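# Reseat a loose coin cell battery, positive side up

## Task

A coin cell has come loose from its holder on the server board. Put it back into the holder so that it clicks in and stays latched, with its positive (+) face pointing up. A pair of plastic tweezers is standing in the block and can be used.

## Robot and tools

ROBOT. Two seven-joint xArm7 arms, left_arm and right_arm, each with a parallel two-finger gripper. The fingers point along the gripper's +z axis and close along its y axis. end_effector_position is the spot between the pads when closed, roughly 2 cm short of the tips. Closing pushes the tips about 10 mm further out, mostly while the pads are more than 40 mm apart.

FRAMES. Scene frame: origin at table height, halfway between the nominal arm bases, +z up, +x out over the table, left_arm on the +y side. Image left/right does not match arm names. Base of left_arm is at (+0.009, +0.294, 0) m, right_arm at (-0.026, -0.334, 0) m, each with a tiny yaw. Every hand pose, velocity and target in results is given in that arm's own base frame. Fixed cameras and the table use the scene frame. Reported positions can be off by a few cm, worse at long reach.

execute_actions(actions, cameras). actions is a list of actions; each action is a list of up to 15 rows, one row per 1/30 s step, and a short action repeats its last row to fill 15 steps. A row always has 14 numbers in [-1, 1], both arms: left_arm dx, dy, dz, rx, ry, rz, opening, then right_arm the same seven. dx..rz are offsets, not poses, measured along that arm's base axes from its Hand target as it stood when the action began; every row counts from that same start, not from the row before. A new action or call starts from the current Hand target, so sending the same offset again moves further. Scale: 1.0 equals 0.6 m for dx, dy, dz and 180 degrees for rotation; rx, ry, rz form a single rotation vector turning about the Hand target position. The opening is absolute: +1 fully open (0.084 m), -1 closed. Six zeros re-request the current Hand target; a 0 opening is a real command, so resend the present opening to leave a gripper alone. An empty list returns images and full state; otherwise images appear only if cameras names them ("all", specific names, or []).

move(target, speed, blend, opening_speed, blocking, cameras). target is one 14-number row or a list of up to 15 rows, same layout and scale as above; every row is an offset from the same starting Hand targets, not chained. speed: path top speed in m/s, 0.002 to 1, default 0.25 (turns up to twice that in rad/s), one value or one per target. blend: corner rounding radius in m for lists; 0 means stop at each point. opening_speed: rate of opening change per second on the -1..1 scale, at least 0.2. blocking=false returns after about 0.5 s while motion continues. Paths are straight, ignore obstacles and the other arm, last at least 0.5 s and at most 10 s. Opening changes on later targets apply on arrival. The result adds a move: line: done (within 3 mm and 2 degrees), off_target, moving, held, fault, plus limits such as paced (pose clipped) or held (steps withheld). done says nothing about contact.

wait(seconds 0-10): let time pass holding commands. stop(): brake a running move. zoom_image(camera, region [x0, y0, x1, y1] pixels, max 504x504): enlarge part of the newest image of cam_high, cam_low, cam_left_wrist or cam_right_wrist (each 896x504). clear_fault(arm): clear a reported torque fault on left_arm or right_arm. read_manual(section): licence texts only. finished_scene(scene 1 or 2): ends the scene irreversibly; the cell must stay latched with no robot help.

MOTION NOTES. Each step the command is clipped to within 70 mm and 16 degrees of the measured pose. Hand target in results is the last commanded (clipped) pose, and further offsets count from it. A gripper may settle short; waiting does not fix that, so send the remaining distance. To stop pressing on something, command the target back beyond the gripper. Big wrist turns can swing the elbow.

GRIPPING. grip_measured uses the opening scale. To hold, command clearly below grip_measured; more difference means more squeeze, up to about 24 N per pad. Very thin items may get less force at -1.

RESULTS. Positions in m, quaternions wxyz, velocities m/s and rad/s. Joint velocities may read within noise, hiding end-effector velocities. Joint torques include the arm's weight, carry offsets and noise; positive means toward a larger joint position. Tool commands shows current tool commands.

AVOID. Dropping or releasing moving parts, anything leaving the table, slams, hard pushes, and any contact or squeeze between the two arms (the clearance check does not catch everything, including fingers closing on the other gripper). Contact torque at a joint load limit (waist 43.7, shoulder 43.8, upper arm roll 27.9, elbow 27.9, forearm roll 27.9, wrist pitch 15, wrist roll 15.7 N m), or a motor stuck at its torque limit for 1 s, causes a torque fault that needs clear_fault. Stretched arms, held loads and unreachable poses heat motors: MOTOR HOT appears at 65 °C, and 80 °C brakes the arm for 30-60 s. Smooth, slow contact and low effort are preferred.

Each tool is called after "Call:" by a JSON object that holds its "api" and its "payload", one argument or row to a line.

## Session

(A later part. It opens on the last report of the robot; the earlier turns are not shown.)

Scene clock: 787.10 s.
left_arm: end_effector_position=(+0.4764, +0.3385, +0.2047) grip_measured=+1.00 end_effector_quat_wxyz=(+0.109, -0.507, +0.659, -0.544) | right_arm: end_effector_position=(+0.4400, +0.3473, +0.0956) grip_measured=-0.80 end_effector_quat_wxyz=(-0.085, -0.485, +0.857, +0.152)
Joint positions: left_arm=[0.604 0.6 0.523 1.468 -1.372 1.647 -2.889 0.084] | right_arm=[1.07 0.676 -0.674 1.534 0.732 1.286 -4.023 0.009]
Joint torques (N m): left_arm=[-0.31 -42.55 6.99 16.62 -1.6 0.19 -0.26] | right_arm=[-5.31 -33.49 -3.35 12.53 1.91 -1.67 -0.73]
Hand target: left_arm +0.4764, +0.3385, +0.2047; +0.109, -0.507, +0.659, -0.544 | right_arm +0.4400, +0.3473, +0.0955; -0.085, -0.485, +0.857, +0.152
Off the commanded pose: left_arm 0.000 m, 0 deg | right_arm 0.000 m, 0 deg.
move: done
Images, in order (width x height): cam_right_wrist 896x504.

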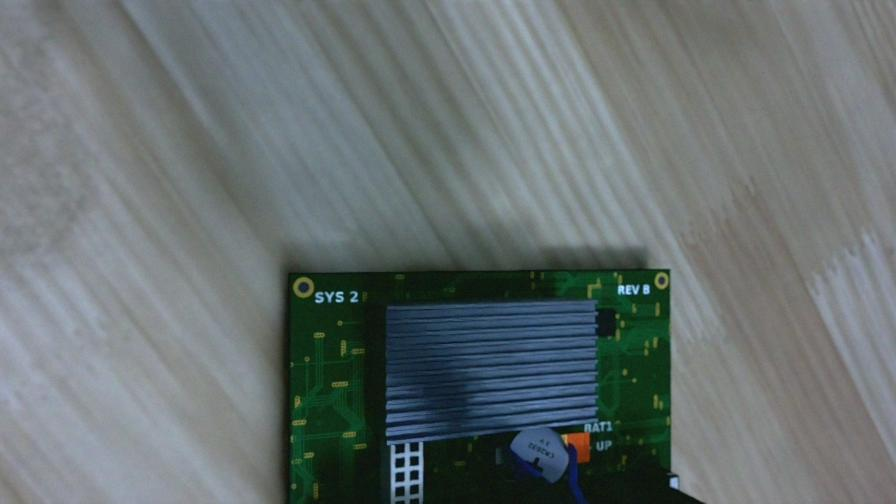

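Call:
{"api": "move", "payload": {
  "target": [0,0,0,0,0,0,1, 0,0,0,0,0,0,-0.63],
  "opening_speed": 0.2,
  "cameras": ["cam_right_wrist"]
}}

Call:
{"api": "zoom_image", "payload": {
  "camera": "cam_right_wrist",
  "region": [450, 384, 630, 504]
}}

Scene clock: 793.80 s.
left_arm: end_effector_position=(+0.4764, +0.3385, +0.2047) grip_measured=+1.00 end_effector_quat_wxyz=(+0.109, -0.507, +0.659, -0.544) | right_arm: end_effector_position=(+0.4400, +0.3473, +0.0955) grip_measured=-0.65 end_effector_quat_wxyz=(-0.085, -0.485, +0.857, +0.152)
Joint positions: left_arm=[0.604 0.6 0.523 1.468 -1.372 1.647 -2.889 0.084] | right_arm=[1.07 0.676 -0.674 1.534 0.732 1.286 -4.023 0.015]
Joint torques (N m): left_arm=[0.35 -42.82 7.13 16.35 -1.65 0.38 0.06] | right_arm=[-4.98 -34.6 -3.61 12.42 1.86 -1.75 -0.64]
Hand target: left_arm +0.4764, +0.3385, +0.2047; +0.109, -0.507, +0.659, -0.544 | right_arm +0.4400, +0.3473, +0.0955; -0.085, -0.485, +0.857, +0.152
Off the commanded pose: left_arm 0.000 m, 0 deg | right_arm 0.000 m, 0 deg.
move: done
Images, in order (width x height): cam_right_wrist 896x504.

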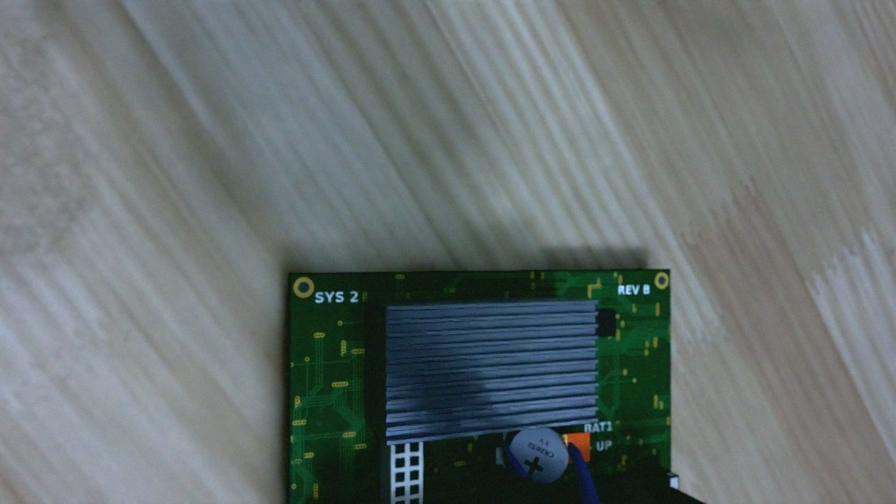

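Scaled by 2.800 from the camera's 896x504 image, which has a finer 1280x720 frame.

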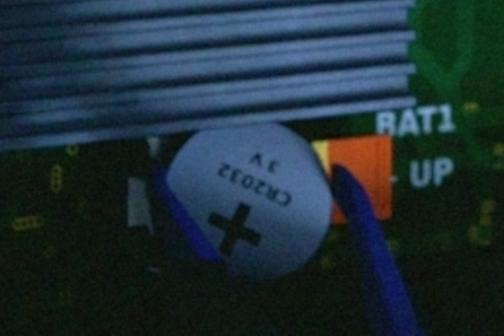

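Call:
{"api": "move", "payload": {
  "target": [
    [0,0,0,0,0,0,1, 0.0097,-0.0059,0.0313,0,0,0,-0.63],
    [0,0,0,0,0,0,1, -0.0589,0.0355,0.045,-0.0573,-0.0951,0,-0.84]
  ],
  "speed": [0.05,0.1],
  "opening_speed": 0.3,
  "cameras": ["cam_right_wrist"]
}}

Call:
{"api": "zoom_image", "payload": {
  "camera": "cam_right_wrist",
  "region": [400, 384, 580, 504]
}}

Scene clock: 817.23 s.
left_arm: end_effector_position=(+0.4764, +0.3385, +0.2047) grip_measured=+1.00 end_effector_quat_wxyz=(+0.109, -0.507, +0.659, -0.544) | right_arm: end_effector_position=(+0.4047, +0.3686, +0.1225) grip_measured=-0.86 end_effector_quat_wxyz=(+0.000, -0.492, +0.870, +0.001)
Joint positions: left_arm=[0.604 0.6 0.523 1.468 -1.372 1.647 -2.889 0.084] | right_arm=[1.469 0.51 -0.839 1.293 0.453 0.984 -3.736 0.006]
Joint torques (N m): left_arm=[0.55 -43.18 7.03 16.09 -1.44 0.28 -0.04] | right_arm=[5.57 -37.32 -7.53 12.88 -1.71 -2.31 0.88]
Hand target: left_arm +0.4764, +0.3385, +0.2047; +0.109, -0.507, +0.659, -0.544 | right_arm +0.4047, +0.3686, +0.1225; +0.000, -0.492, +0.870, +0.001
Off the commanded pose: left_arm 0.000 m, 0 deg | right_arm 0.000 m, 0 deg.
move: done
Images, in order (width x height): cam_right_wrist 896x504.

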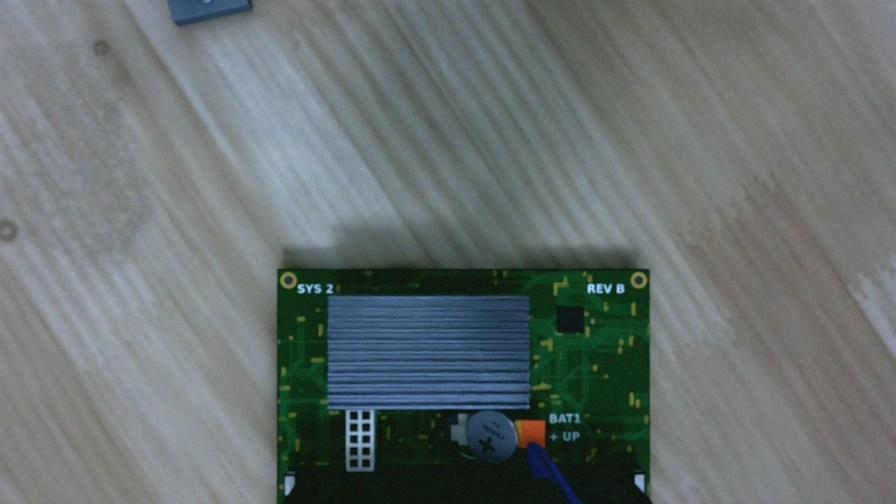

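Scaled by 2.800 from the camera's 896x504 image, which has a finer 1280x720 frame.

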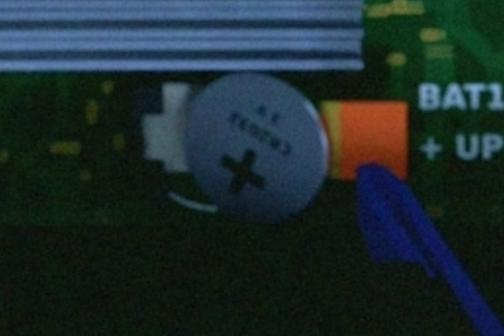

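Call:
{"api": "move", "payload": {
  "target": [
    [0,0,0,0,0,0,1, -0.0014,0.0009,-0.0328,0,0,0,-0.84],
    [0,0,0,0,0,0,1, 0.0057,-0.0034,-0.0328,0,0,0,-0.84]
  ],
  "speed": [0.04,0.01],
  "cameras": ["cam_right_wrist"]
}}

Call:
{"api": "zoom_image", "payload": {
  "camera": "cam_right_wrist",
  "region": [400, 384, 580, 504]
}}

Scene clock: 832.60 s.
left_arm: end_effector_position=(+0.4764, +0.3385, +0.2047) grip_measured=+1.00 end_effector_quat_wxyz=(+0.109, -0.507, +0.659, -0.544) | right_arm: end_effector_position=(+0.4081, +0.3666, +0.1028) grip_measured=-0.86 end_effector_quat_wxyz=(+0.000, -0.492, +0.870, +0.001)
Joint positions: left_arm=[0.604 0.6 0.523 1.468 -1.372 1.647 -2.889 0.084] | right_arm=[1.444 0.545 -0.815 1.282 0.486 0.947 -3.763 0.006]
Joint torques (N m): left_arm=[0.26 -43.6 6.93 16.49 -1.23 0.37 -0.19] | right_arm=[-5.27 -26.74 -3.7 19.73 1.59 -0.11 -0.75]
Hand target: left_arm +0.4764, +0.3385, +0.2047; +0.109, -0.507, +0.659, -0.544 | right_arm +0.4081, +0.3666, +0.1028; +0.000, -0.492, +0.870, +0.001
Off the commanded pose: left_arm 0.000 m, 0 deg | right_arm 0.000 m, 0 deg.
move: done
Images, in order (width x height): cam_right_wrist 896x504.

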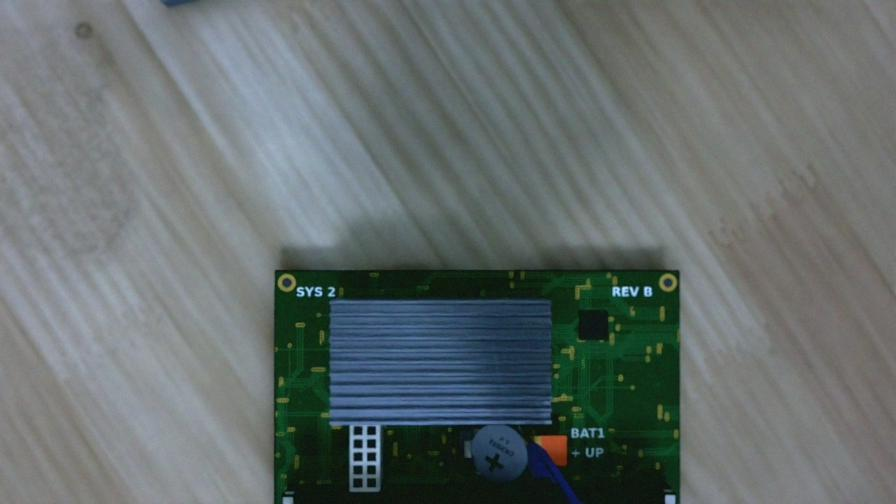

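Scaled by 2.800 from the camera's 896x504 image, which has a finer 1280x720 frame.

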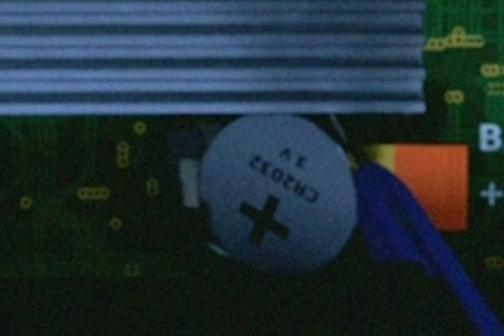

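Call:
{"api": "move", "payload": {
  "target": [0,0,0,0,0,0,1, 0.0029,-0.0017,-0.0008,0,0,0,-0.84],
  "speed": 0.01,
  "cameras": ["cam_right_wrist"]
}}

Call:
{"api": "zoom_image", "payload": {
  "camera": "cam_right_wrist",
  "region": [400, 384, 580, 504]
}}

Scene clock: 841.63 s.
left_arm: end_effector_position=(+0.4764, +0.3385, +0.2047) grip_measured=+1.00 end_effector_quat_wxyz=(+0.109, -0.507, +0.659, -0.544) | right_arm: end_effector_position=(+0.4098, +0.3656, +0.1024) grip_measured=-0.86 end_effector_quat_wxyz=(+0.000, -0.492, +0.870, +0.001)
Joint positions: left_arm=[0.604 0.6 0.523 1.468 -1.372 1.647 -2.889 0.084] | right_arm=[1.439 0.548 -0.814 1.285 0.487 0.947 -3.767 0.006]
Joint torques (N m): left_arm=[0.12 -43.61 7.07 16.43 -1.39 0.18 0.03] | right_arm=[-5.38 -26.43 -4.22 19.51 1.52 -0.21 -0.51]
Hand target: left_arm +0.4764, +0.3385, +0.2047; +0.109, -0.507, +0.659, -0.544 | right_arm +0.4099, +0.3655, +0.1024; +0.000, -0.492, +0.870, +0.001
Off the commanded pose: left_arm 0.000 m, 0 deg | right_arm 0.000 m, 0 deg.
move: done
Images, in order (width x height): cam_right_wrist 896x504.

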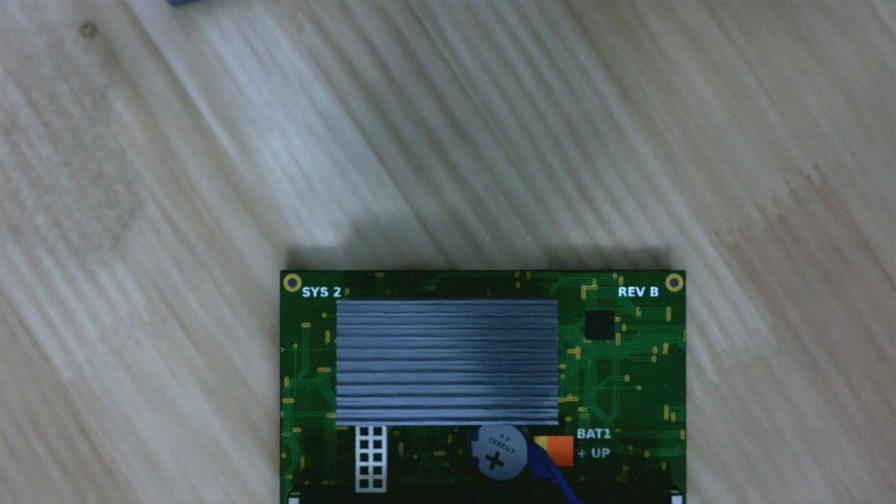

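Scaled by 2.800 from the camera's 896x504 image, which has a finer 1280x720 frame.

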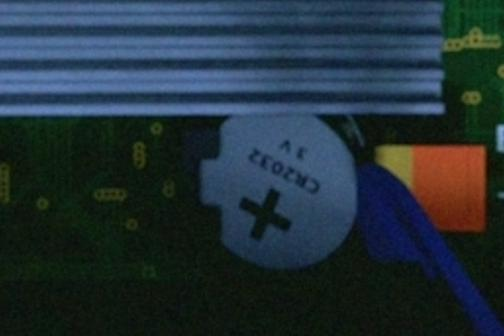

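Call:
{"api": "move", "payload": {
  "target": [
    [0,0,0,0,0,0,1, 0,0,0.0118,0,0,0,-0.84],
    [0,0,0,0,0,0,1, 0.0068,-0.0041,0.0118,0,0,0,-1],
    [0,0,0,0,0,0,1, 0.0068,-0.0041,-0.0025,0,0,0,-1]
  ],
  "speed": [0.03,0.03,0.01],
  "cameras": ["cam_right_wrist"]
}}

Call:
{"api": "zoom_image", "payload": {
  "camera": "cam_right_wrist",
  "region": [400, 384, 580, 504]
}}

Scene clock: 862.33 s.
left_arm: end_effector_position=(+0.4764, +0.3385, +0.2047) grip_measured=+1.00 end_effector_quat_wxyz=(+0.109, -0.507, +0.659, -0.544) | right_arm: end_effector_position=(+0.4140, +0.3631, +0.1010) grip_measured=-0.87 end_effector_quat_wxyz=(+0.000, -0.492, +0.870, +0.001)
Joint positions: left_arm=[0.604 0.6 0.523 1.468 -1.372 1.647 -2.889 0.084] | right_arm=[1.427 0.555 -0.812 1.29 0.492 0.947 -3.778 0.006]
Joint torques (N m): left_arm=[0.24 -43.6 7.14 16.49 -1.33 0.27 -0.17] | right_arm=[-5.37 -23.81 -3.31 10.3 1.75 -2.09 -0.72]
Hand target: left_arm +0.4764, +0.3385, +0.2047; +0.109, -0.507, +0.659, -0.544 | right_arm +0.4139, +0.3631, +0.1009; +0.000, -0.492, +0.870, +0.001
Off the commanded pose: left_arm 0.000 m, 0 deg | right_arm 0.000 m, 0 deg.
move: done
Images, in order (width x height): cam_right_wrist 896x504.

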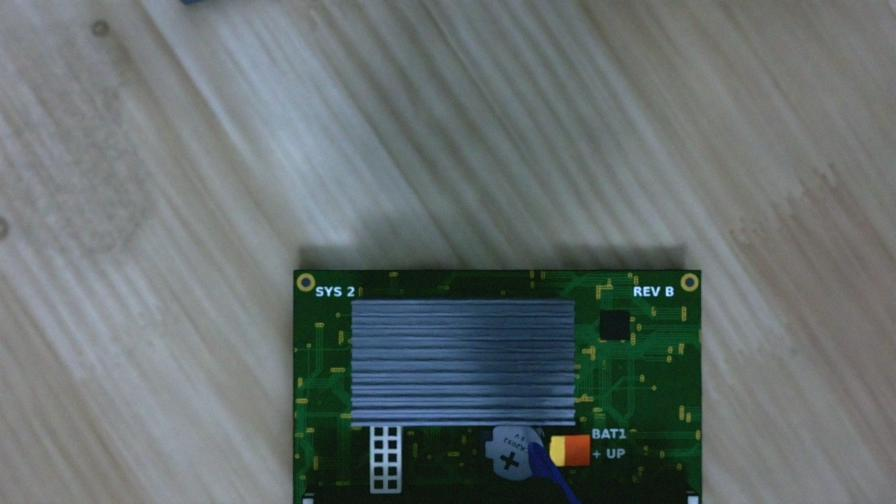

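Scaled by 2.800 from the camera's 896x504 image, which has a finer 1280x720 frame.

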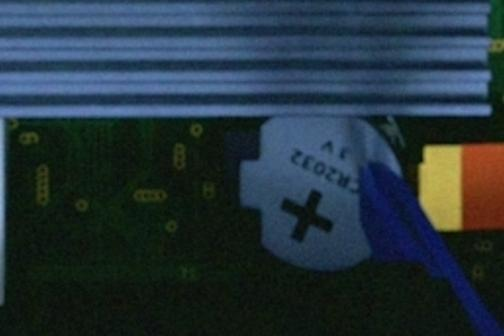

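Call:
{"api": "move", "payload": {
  "target": [0,0,0,0,0,0,1, 0,0,-0.0055,0,0,0,-1],
  "speed": 0.01,
  "cameras": ["cam_right_wrist"]
}}

Call:
{"api": "zoom_image", "payload": {
  "camera": "cam_right_wrist",
  "region": [400, 384, 580, 504]
}}

Scene clock: 870.57 s.
left_arm: end_effector_position=(+0.4764, +0.3385, +0.2047) grip_measured=+1.00 end_effector_quat_wxyz=(+0.109, -0.507, +0.659, -0.544) | right_arm: end_effector_position=(+0.4140, +0.3631, +0.0978) grip_measured=-0.87 end_effector_quat_wxyz=(+0.000, -0.492, +0.870, +0.001)
Joint positions: left_arm=[0.604 0.6 0.523 1.468 -1.372 1.647 -2.889 0.084] | right_arm=[1.424 0.561 -0.808 1.288 0.497 0.94 -3.781 0.006]
Joint torques (N m): left_arm=[0.09 -43.72 7.12 16.37 -1.41 0.23 -0.04] | right_arm=[-4.88 -16.99 -1.8 7.8 1.95 -1.77 -0.7]
Hand target: left_arm +0.4764, +0.3385, +0.2047; +0.109, -0.507, +0.659, -0.544 | right_arm +0.4139, +0.3631, +0.0976; +0.000, -0.492, +0.870, +0.001
Off the commanded pose: left_arm 0.000 m, 0 deg | right_arm 0.000 m, 0 deg.
move: done
Images, in order (width x height): cam_right_wrist 896x504.

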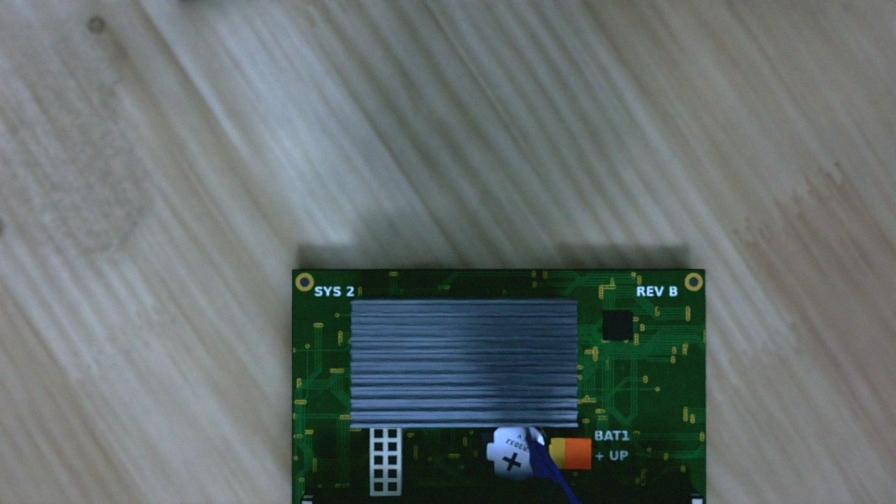

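Scaled by 2.800 from the camera's 896x504 image, which has a finer 1280x720 frame.

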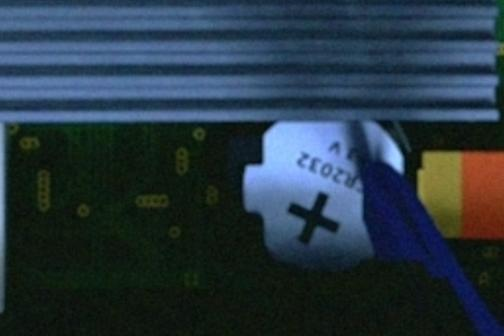

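Call:
{"api": "move", "payload": {
  "target": [0,0,0,0,0,0,1, 0.003,-0.0017,0.05,0,0,0,-1],
  "speed": 0.06,
  "cameras": ["cam_right_wrist"]
}}

Call:
{"api": "zoom_image", "payload": {
  "camera": "cam_right_wrist",
  "region": [400, 374, 580, 494]
}}

Scene clock: 881.00 s.
left_arm: end_effector_position=(+0.4764, +0.3385, +0.2047) grip_measured=+1.00 end_effector_quat_wxyz=(+0.109, -0.507, +0.659, -0.544) | right_arm: end_effector_position=(+0.4157, +0.3621, +0.1275) grip_measured=-0.87 end_effector_quat_wxyz=(+0.000, -0.492, +0.870, +0.001)
Joint positions: left_arm=[0.604 0.6 0.523 1.468 -1.372 1.647 -2.889 0.084] | right_arm=[1.441 0.516 -0.84 1.316 0.453 1.002 -3.757 0.006]
Joint torques (N m): left_arm=[0.36 -43.72 7.2 16.36 -1.42 0.44 -0.2] | right_arm=[5.87 -37.12 -7.46 20.26 -1.74 -0.03 1.02]
Hand target: left_arm +0.4764, +0.3385, +0.2047; +0.109, -0.507, +0.659, -0.544 | right_arm +0.4157, +0.3621, +0.1276; +0.000, -0.492, +0.870, +0.001
Off the commanded pose: left_arm 0.000 m, 0 deg | right_arm 0.000 m, 0 deg.
move: done
Images, in order (width x height): cam_right_wrist 896x504.

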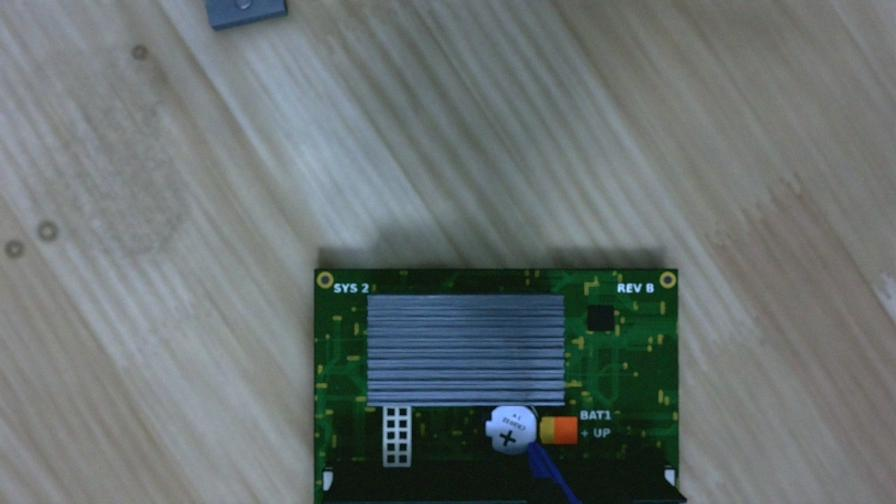

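Scaled by 2.800 from the camera's 896x504 image, which has a finer 1280x720 frame.

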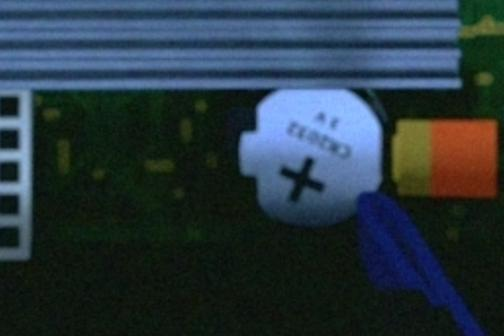

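Call:
{"api": "move", "payload": {
  "target": [0,0,0,0,0,0,1, 0.0615,-0.0371,-0.0185,0.086,0.1427,0,-1],
  "speed": 0.12,
  "cameras": ["cam_right_wrist"]
}}

Call:
{"api": "zoom_image", "payload": {
  "camera": "cam_right_wrist",
  "region": [400, 374, 580, 494]
}}

Scene clock: 909.50 s.
left_arm: end_effector_position=(+0.4764, +0.3385, +0.2047) grip_measured=+1.00 end_effector_quat_wxyz=(+0.109, -0.507, +0.659, -0.544) | right_arm: end_effector_position=(+0.4526, +0.3398, +0.1165) grip_measured=-0.87 end_effector_quat_wxyz=(-0.127, -0.475, +0.841, +0.226)
Joint positions: left_arm=[0.604 0.6 0.523 1.468 -1.372 1.647 -2.889 0.084] | right_arm=[0.898 0.746 -0.621 1.714 0.803 1.519 -4.06 0.006]
Joint torques (N m): left_arm=[0.22 -43.48 7.08 16.27 -1.17 0.36 -0.22] | right_arm=[-5.04 -36.75 -3.57 19.9 2.12 0.65 -0.52]
Hand target: left_arm +0.4764, +0.3385, +0.2047; +0.109, -0.507, +0.659, -0.544 | right_arm +0.4526, +0.3398, +0.1165; -0.127, -0.475, +0.841, +0.226
Off the commanded pose: left_arm 0.000 m, 0 deg | right_arm 0.000 m, 0 deg.
move: done
Images, in order (width x height): cam_right_wrist 896x504.

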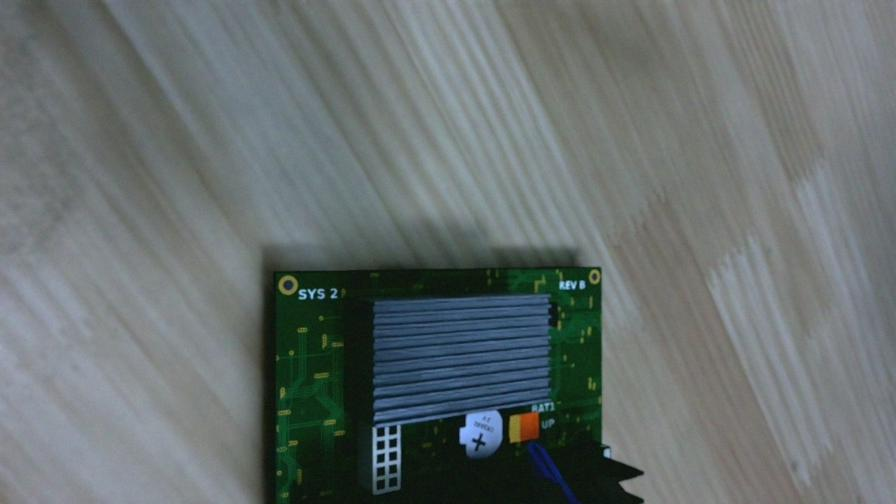

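Scaled by 2.800 from the camera's 896x504 image, which has a finer 1280x720 frame.

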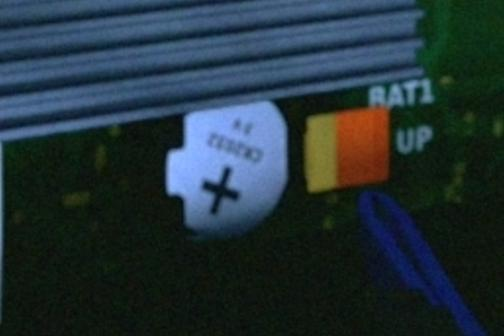

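Call:
{"api": "move", "payload": {
  "target": [0,0,0,0,0,0,1, -0.1404,0.0846,0.004,-0.1577,-0.2616,0,-1],
  "speed": 0.2,
  "cameras": ["cam_right_wrist"]
}}

Call:
{"api": "zoom_image", "payload": {
  "camera": "cam_right_wrist",
  "region": [430, 384, 580, 484]
}}

Scene clock: 966.00 s.
left_arm: end_effector_position=(+0.4764, +0.3385, +0.2047) grip_measured=+1.00 end_effector_quat_wxyz=(+0.109, -0.507, +0.659, -0.544) | right_arm: end_effector_position=(+0.3684, +0.3906, +0.1189) grip_measured=-0.87 end_effector_quat_wxyz=(+0.106, -0.481, +0.850, -0.188)
Joint positions: left_arm=[0.604 0.6 0.523 1.468 -1.372 1.647 -2.889 0.084] | right_arm=[1.915 0.603 -1.061 1.15 0.118 0.792 -3.303 0.006]
Joint torques (N m): left_arm=[0.38 -44.05 7.04 16.26 -1.14 0.37 -0.1] | right_arm=[5.7 -20.49 -9.69 10.98 -1.85 -2.42 0.95]
Hand target: left_arm +0.4764, +0.3385, +0.2047; +0.109, -0.507, +0.659, -0.544 | right_arm +0.3684, +0.3906, +0.1189; +0.106, -0.481, +0.850, -0.188
Off the commanded pose: left_arm 0.000 m, 0 deg | right_arm 0.000 m, 0 deg.
move: done
Images, in order (width x height): cam_right_wrist 896x504.

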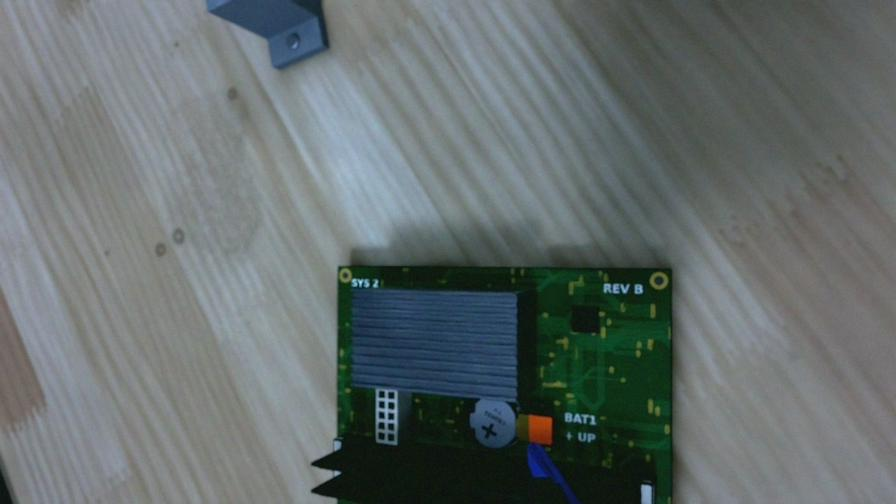

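Scaled by 3.360 from the camera's 896x504 image, which has a finer 1280x720 frame.

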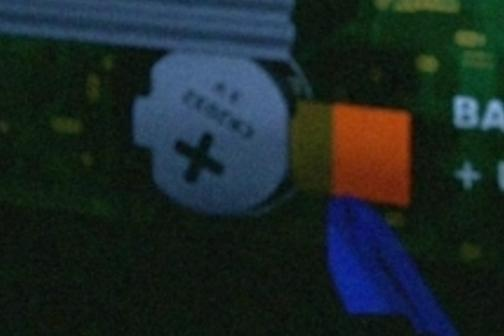

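Call:
{"api": "move", "payload": {
  "target": [
    [0,0,0,0,0,0,1, 0.0816,-0.0492,0.0143,0.0717,0.1189,0,-1],
    [0,0,0,0,0,0,1, 0.0816,-0.0492,-0.0335,0.0717,0.1189,0,-1],
    [0,0,0,0,0,0,1, 0.0793,-0.0478,-0.0335,0.0717,0.1189,0,-1],
    [0,0,0,0,0,0,1, 0.0793,-0.0478,-0.0143,0.0717,0.1189,0,-1]
  ],
  "speed": [0.2,0.04,0.01,0.04],
  "blend": [0.005,0,0,0],
  "cameras": ["cam_right_wrist"]
}}

Call:
{"api": "zoom_image", "payload": {
  "camera": "cam_right_wrist",
  "region": [430, 384, 580, 484]
}}

Scene clock: 1004.93 s.
left_arm: end_effector_position=(+0.4764, +0.3385, +0.2047) grip_measured=+1.00 end_effector_quat_wxyz=(+0.109, -0.507, +0.659, -0.544) | right_arm: end_effector_position=(+0.4160, +0.3619, +0.1102) grip_measured=-0.87 end_effector_quat_wxyz=(+0.000, -0.492, +0.870, +0.001)
Joint positions: left_arm=[0.604 0.6 0.523 1.468 -1.372 1.647 -2.889 0.084] | right_arm=[1.424 0.541 -0.817 1.301 0.475 0.966 -3.771 0.006]
Joint torques (N m): left_arm=[0.32 -44.13 7.11 16.31 -1.26 0.3 -0.17] | right_arm=[5.8 -38.38 -7.92 19.93 -1.84 -0.03 0.83]
Hand target: left_arm +0.4764, +0.3385, +0.2047; +0.109, -0.507, +0.659, -0.544 | right_arm +0.4160, +0.3619, +0.1103; +0.000, -0.492, +0.870, +0.001
Off the commanded pose: left_arm 0.000 m, 0 deg | right_arm 0.000 m, 0 deg.
move: done
Images, in order (width x height): cam_right_wrist 896x504.

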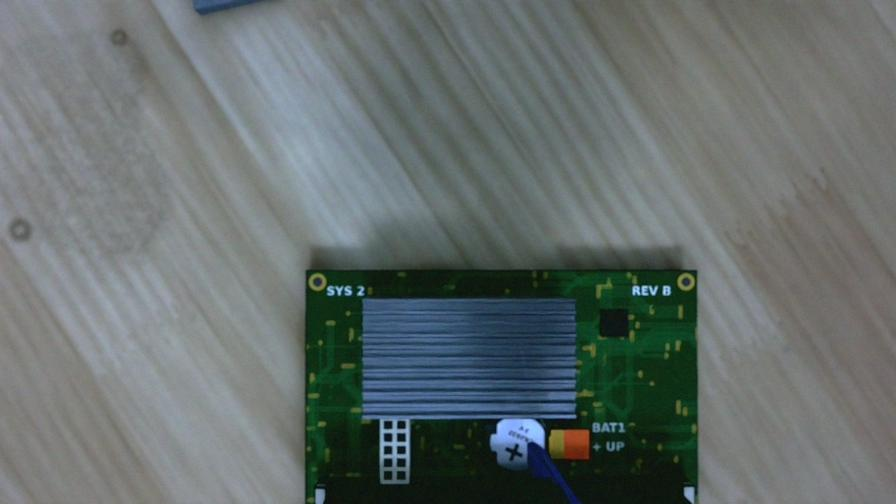

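Scaled by 3.360 from the camera's 896x504 image, which has a finer 1280x720 frame.

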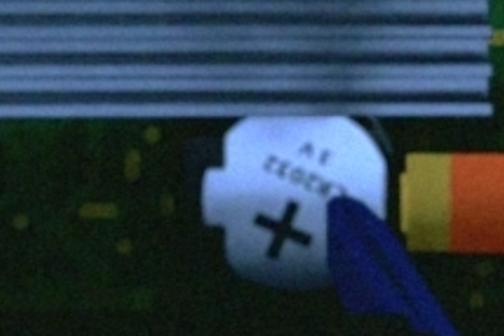

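Call:
{"api": "move", "payload": {
  "target": [
    [0,0,0,0,0,0,1, 0,0,-0.0208,0,0,0,-1],
    [0,0,0,0,0,0,1, -0.0032,0.0019,-0.0208,0,0,0,-1],
    [0,0,0,0,0,0,1, -0.0032,0.0019,0,0,0,0,-1]
  ],
  "speed": [0.03,0.01,0.04],
  "cameras": ["cam_right_wrist"]
}}

Call:
{"api": "zoom_image", "payload": {
  "camera": "cam_right_wrist",
  "region": [430, 384, 580, 484]
}}

Scene clock: 1011.67 s.
left_arm: end_effector_position=(+0.4764, +0.3385, +0.2047) grip_measured=+1.00 end_effector_quat_wxyz=(+0.109, -0.507, +0.659, -0.544) | right_arm: end_effector_position=(+0.4140, +0.3630, +0.1103) grip_measured=-0.87 end_effector_quat_wxyz=(+0.000, -0.492, +0.870, +0.001)
Joint positions: left_arm=[0.604 0.6 0.523 1.468 -1.372 1.647 -2.889 0.084] | right_arm=[1.43 0.538 -0.817 1.297 0.474 0.964 -3.767 0.006]
Joint torques (N m): left_arm=[0.06 -44.09 7.07 16.4 -1.42 0.43 -0.04] | right_arm=[5.4 -37.44 -7.59 20.14 -1.45 0.02 0.82]
Hand target: left_arm +0.4764, +0.3385, +0.2047; +0.109, -0.507, +0.659, -0.544 | right_arm +0.4141, +0.3630, +0.1103; +0.000, -0.492, +0.870, +0.001
Off the commanded pose: left_arm 0.000 m, 0 deg | right_arm 0.000 m, 0 deg.
move: done
Images, in order (width x height): cam_right_wrist 896x504.

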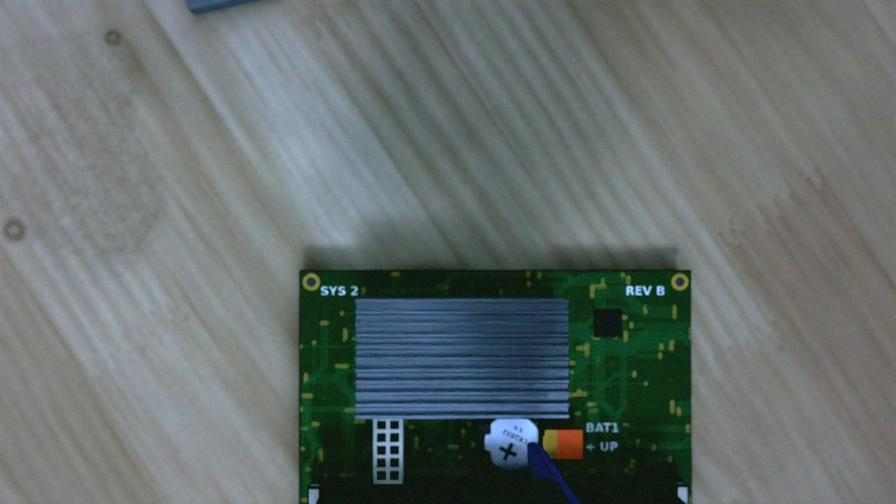

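Scaled by 3.360 from the camera's 896x504 image, which has a finer 1280x720 frame.

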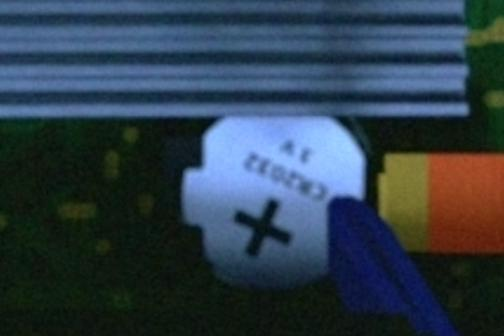

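Call:
{"api": "move", "payload": {
  "target": [
    [0,0,0,0,0,0,1, 0.0632,-0.0381,0.02,0.0717,0.1189,0,-1],
    [0,0,0,0,0,0,1, 0.1264,-0.0762,-0.0205,0.1433,0.2378,0,-1]
  ],
  "speed": [0.2,0.2],
  "blend": [0.01,0],
  "cameras": ["cam_right_wrist"]
}}

Call:
{"api": "zoom_image", "payload": {
  "camera": "cam_right_wrist",
  "region": [430, 384, 580, 484]
}}

Scene clock: 1035.07 s.
left_arm: end_effector_position=(+0.4764, +0.3385, +0.2047) grip_measured=+1.00 end_effector_quat_wxyz=(+0.109, -0.507, +0.659, -0.544) | right_arm: end_effector_position=(+0.4899, +0.3173, +0.0980) grip_measured=-0.87 end_effector_quat_wxyz=(-0.207, -0.446, +0.789, +0.368)
Joint positions: left_arm=[0.604 0.6 0.523 1.468 -1.372 1.647 -2.889 0.084] | right_arm=[0.502 1.109 -0.447 2.259 0.964 1.917 -4.032 0.006]
Joint torques (N m): left_arm=[0.03 -44.27 7.07 16.26 -1.24 0.15 -0.08] | right_arm=[-5.63 -46.26 -1.23 19.34 2.58 0.97 0.86]
Hand target: left_arm +0.4764, +0.3385, +0.2047; +0.109, -0.507, +0.659, -0.544 | right_arm +0.4899, +0.3173, +0.0980; -0.207, -0.446, +0.789, +0.368
Off the commanded pose: left_arm 0.000 m, 0 deg | right_arm 0.000 m, 0 deg.
move: done
Images, in order (width x height): cam_right_wrist 896x504.

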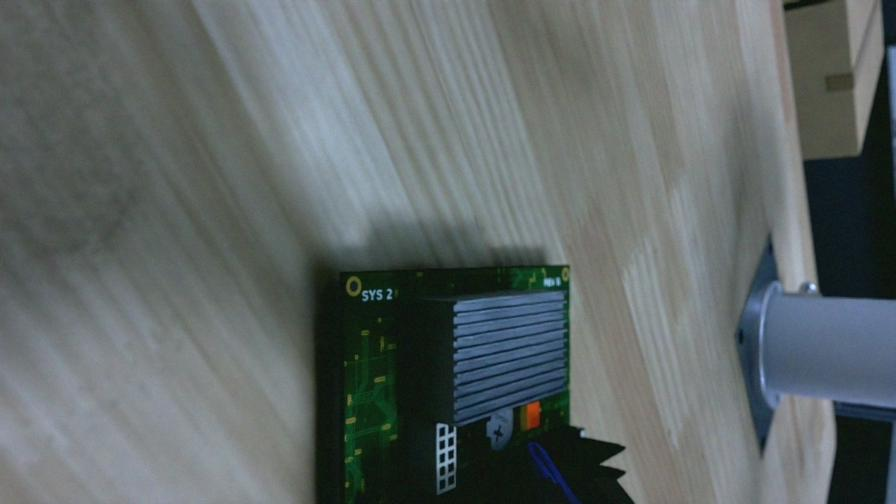

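Scaled by 3.360 from the camera's 896x504 image, which has a finer 1280x720 frame.

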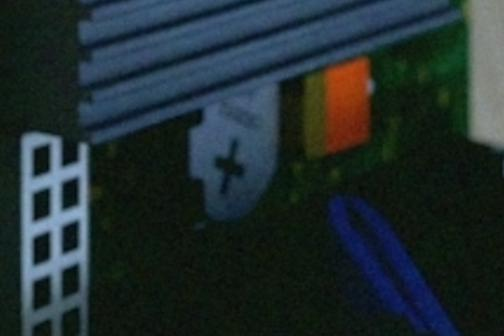

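Call:
{"api": "zoom_image", "payload": {
  "camera": "cam_right_wrist",
  "region": [476, 396, 556, 456]
}}

Scaled by 6.300 from the camera's 896x504 image, which has a finer 1280x720 frame.

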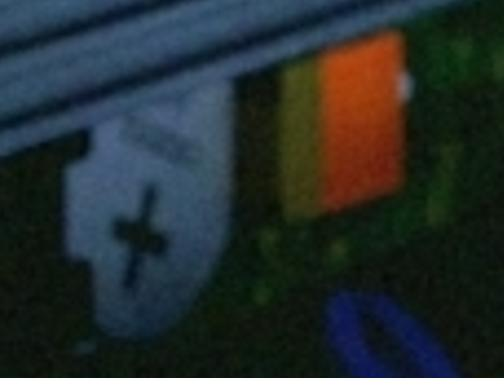

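Call:
{"api": "move", "payload": {
  "target": [
    [0,0,0,0,0,0,1, -0.01,-0.01,0.17,0,0,0,-1],
    [0,0,0,0,0,0,1, -0.1232,-0.3172,0.17,-0.2797,-0.1036,-0.3986,-1]
  ],
  "speed": [0.25,0.3],
  "blend": [0.02,0],
  "cameras": ["cam_right_wrist"]
}}

Call:
{"api": "zoom_image", "payload": {
  "camera": "cam_right_wrist",
  "region": [400, 304, 700, 504]
}}

Scene clock: 1087.83 s.
left_arm: end_effector_position=(+0.4764, +0.3385, +0.2047) grip_measured=+1.00 end_effector_quat_wxyz=(+0.109, -0.507, +0.659, -0.544) | right_arm: end_effector_position=(+0.4160, +0.1270, +0.2000) grip_measured=-0.87 end_effector_quat_wxyz=(+0.000, +0.157, +0.988, +0.001)
Joint positions: left_arm=[0.604 0.6 0.523 1.468 -1.372 1.647 -2.889 0.084] | right_arm=[1.2 -0.142 -0.875 0.935 -0.125 1.03 -2.432 0.006]
Joint torques (N m): left_arm=[0.43 -44.82 7.28 16.33 -1.31 0.25 -0.25] | right_arm=[-5.38 -18.35 3.6 14.63 -1.78 -2.29 0.76]
Hand target: left_arm +0.4764, +0.3385, +0.2047; +0.109, -0.507, +0.659, -0.544 | right_arm +0.4160, +0.1270, +0.2000; +0.000, +0.157, +0.988, +0.001
Off the commanded pose: left_arm 0.000 m, 0 deg | right_arm 0.000 m, 0 deg.
move: done
Images, in order (width x height): cam_right_wrist 896x504.

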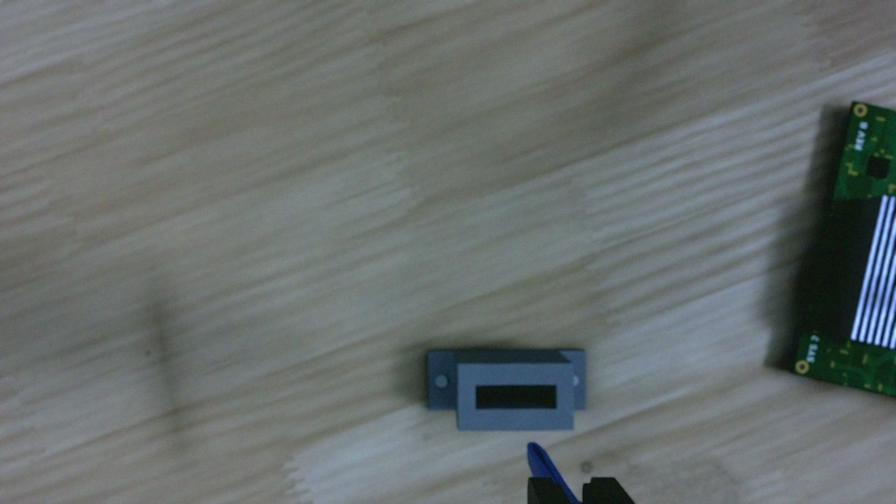

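Scaled by 1.680 from the camera's 896x504 image, which has a finer 1280x720 frame.

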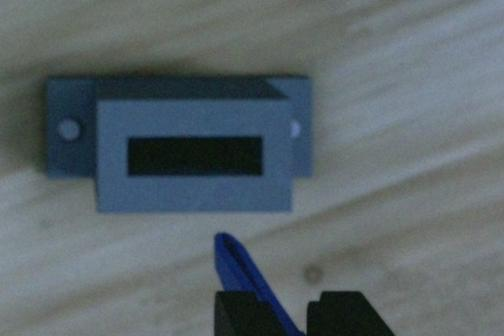

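Call:
{"api": "move", "payload": {
  "target": [
    [0,0,0,0,0,0,1, 0,0,-0.1,0,0,0,-1],
    [0,0,0,0,0,0,1, 0,0,-0.1858,0,0,0,-1],
    [0,0,0,0,0,0,1, 0,0,-0.1858,0,0,0,-0.55]
  ],
  "speed": [0.15,0.06,0.05],
  "blend": [0.01,0,0],
  "opening_speed": 0.4,
  "cameras": ["cam_right_wrist","cam_low"]
}}

Call:
{"api": "zoom_image", "payload": {
  "camera": "cam_low",
  "region": [330, 130, 480, 280]
}}

Scene clock: 1103.40 s.
left_arm: end_effector_position=(+0.4764, +0.3385, +0.2047) grip_measured=+1.00 end_effector_quat_wxyz=(+0.109, -0.507, +0.659, -0.544) | right_arm: end_effector_position=(+0.4160, +0.1270, +0.0885) grip_measured=-0.57 end_effector_quat_wxyz=(+0.000, +0.157, +0.988, +0.001)
Joint positions: left_arm=[0.604 0.6 0.523 1.468 -1.372 1.647 -2.889 0.084] | right_arm=[1.18 0.152 -0.886 0.793 0.184 0.704 -2.668 0.019]
Joint torques (N m): left_arm=[-0.03 -44.55 7.26 16.44 -1.69 0.3 -0.08] | right_arm=[-5.45 -12.69 0.18 19.3 1.65 -1.98 -0.75]
Hand target: left_arm +0.4764, +0.3385, +0.2047; +0.109, -0.507, +0.659, -0.544 | right_arm +0.4160, +0.1270, +0.0885; +0.000, +0.157, +0.988, +0.001
Off the commanded pose: left_arm 0.000 m, 0 deg | right_arm 0.000 m, 0 deg.
move: done
Images, in order (width x height): cam_low 896x504, cam_right_wrist 896x504.

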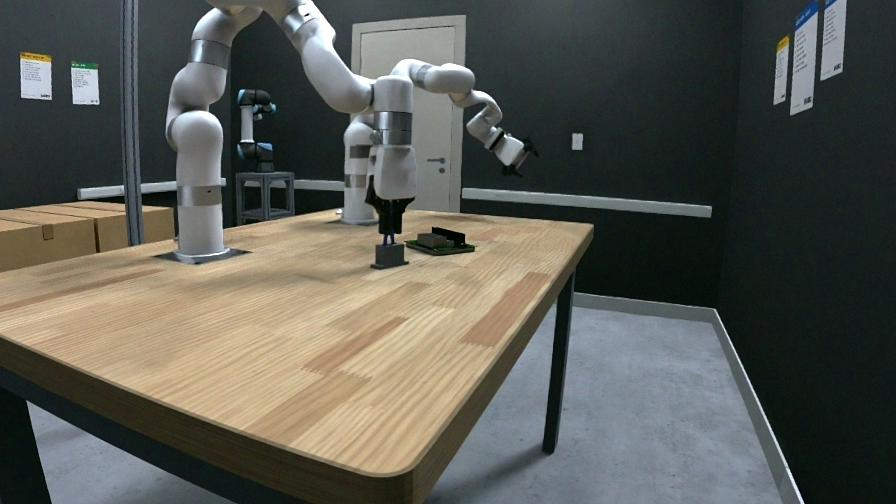

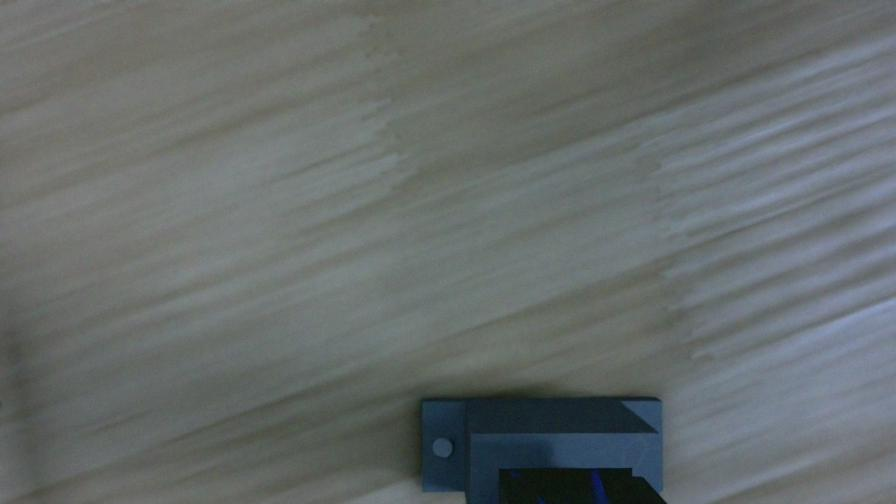

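Scaled by 3.360 from the camera's 896x504 image, which has a finer 1280x720 frame.

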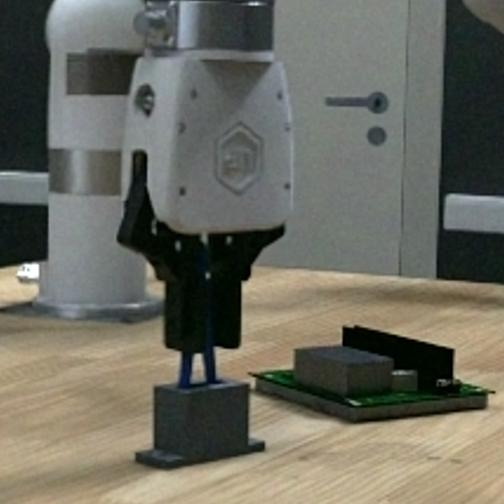

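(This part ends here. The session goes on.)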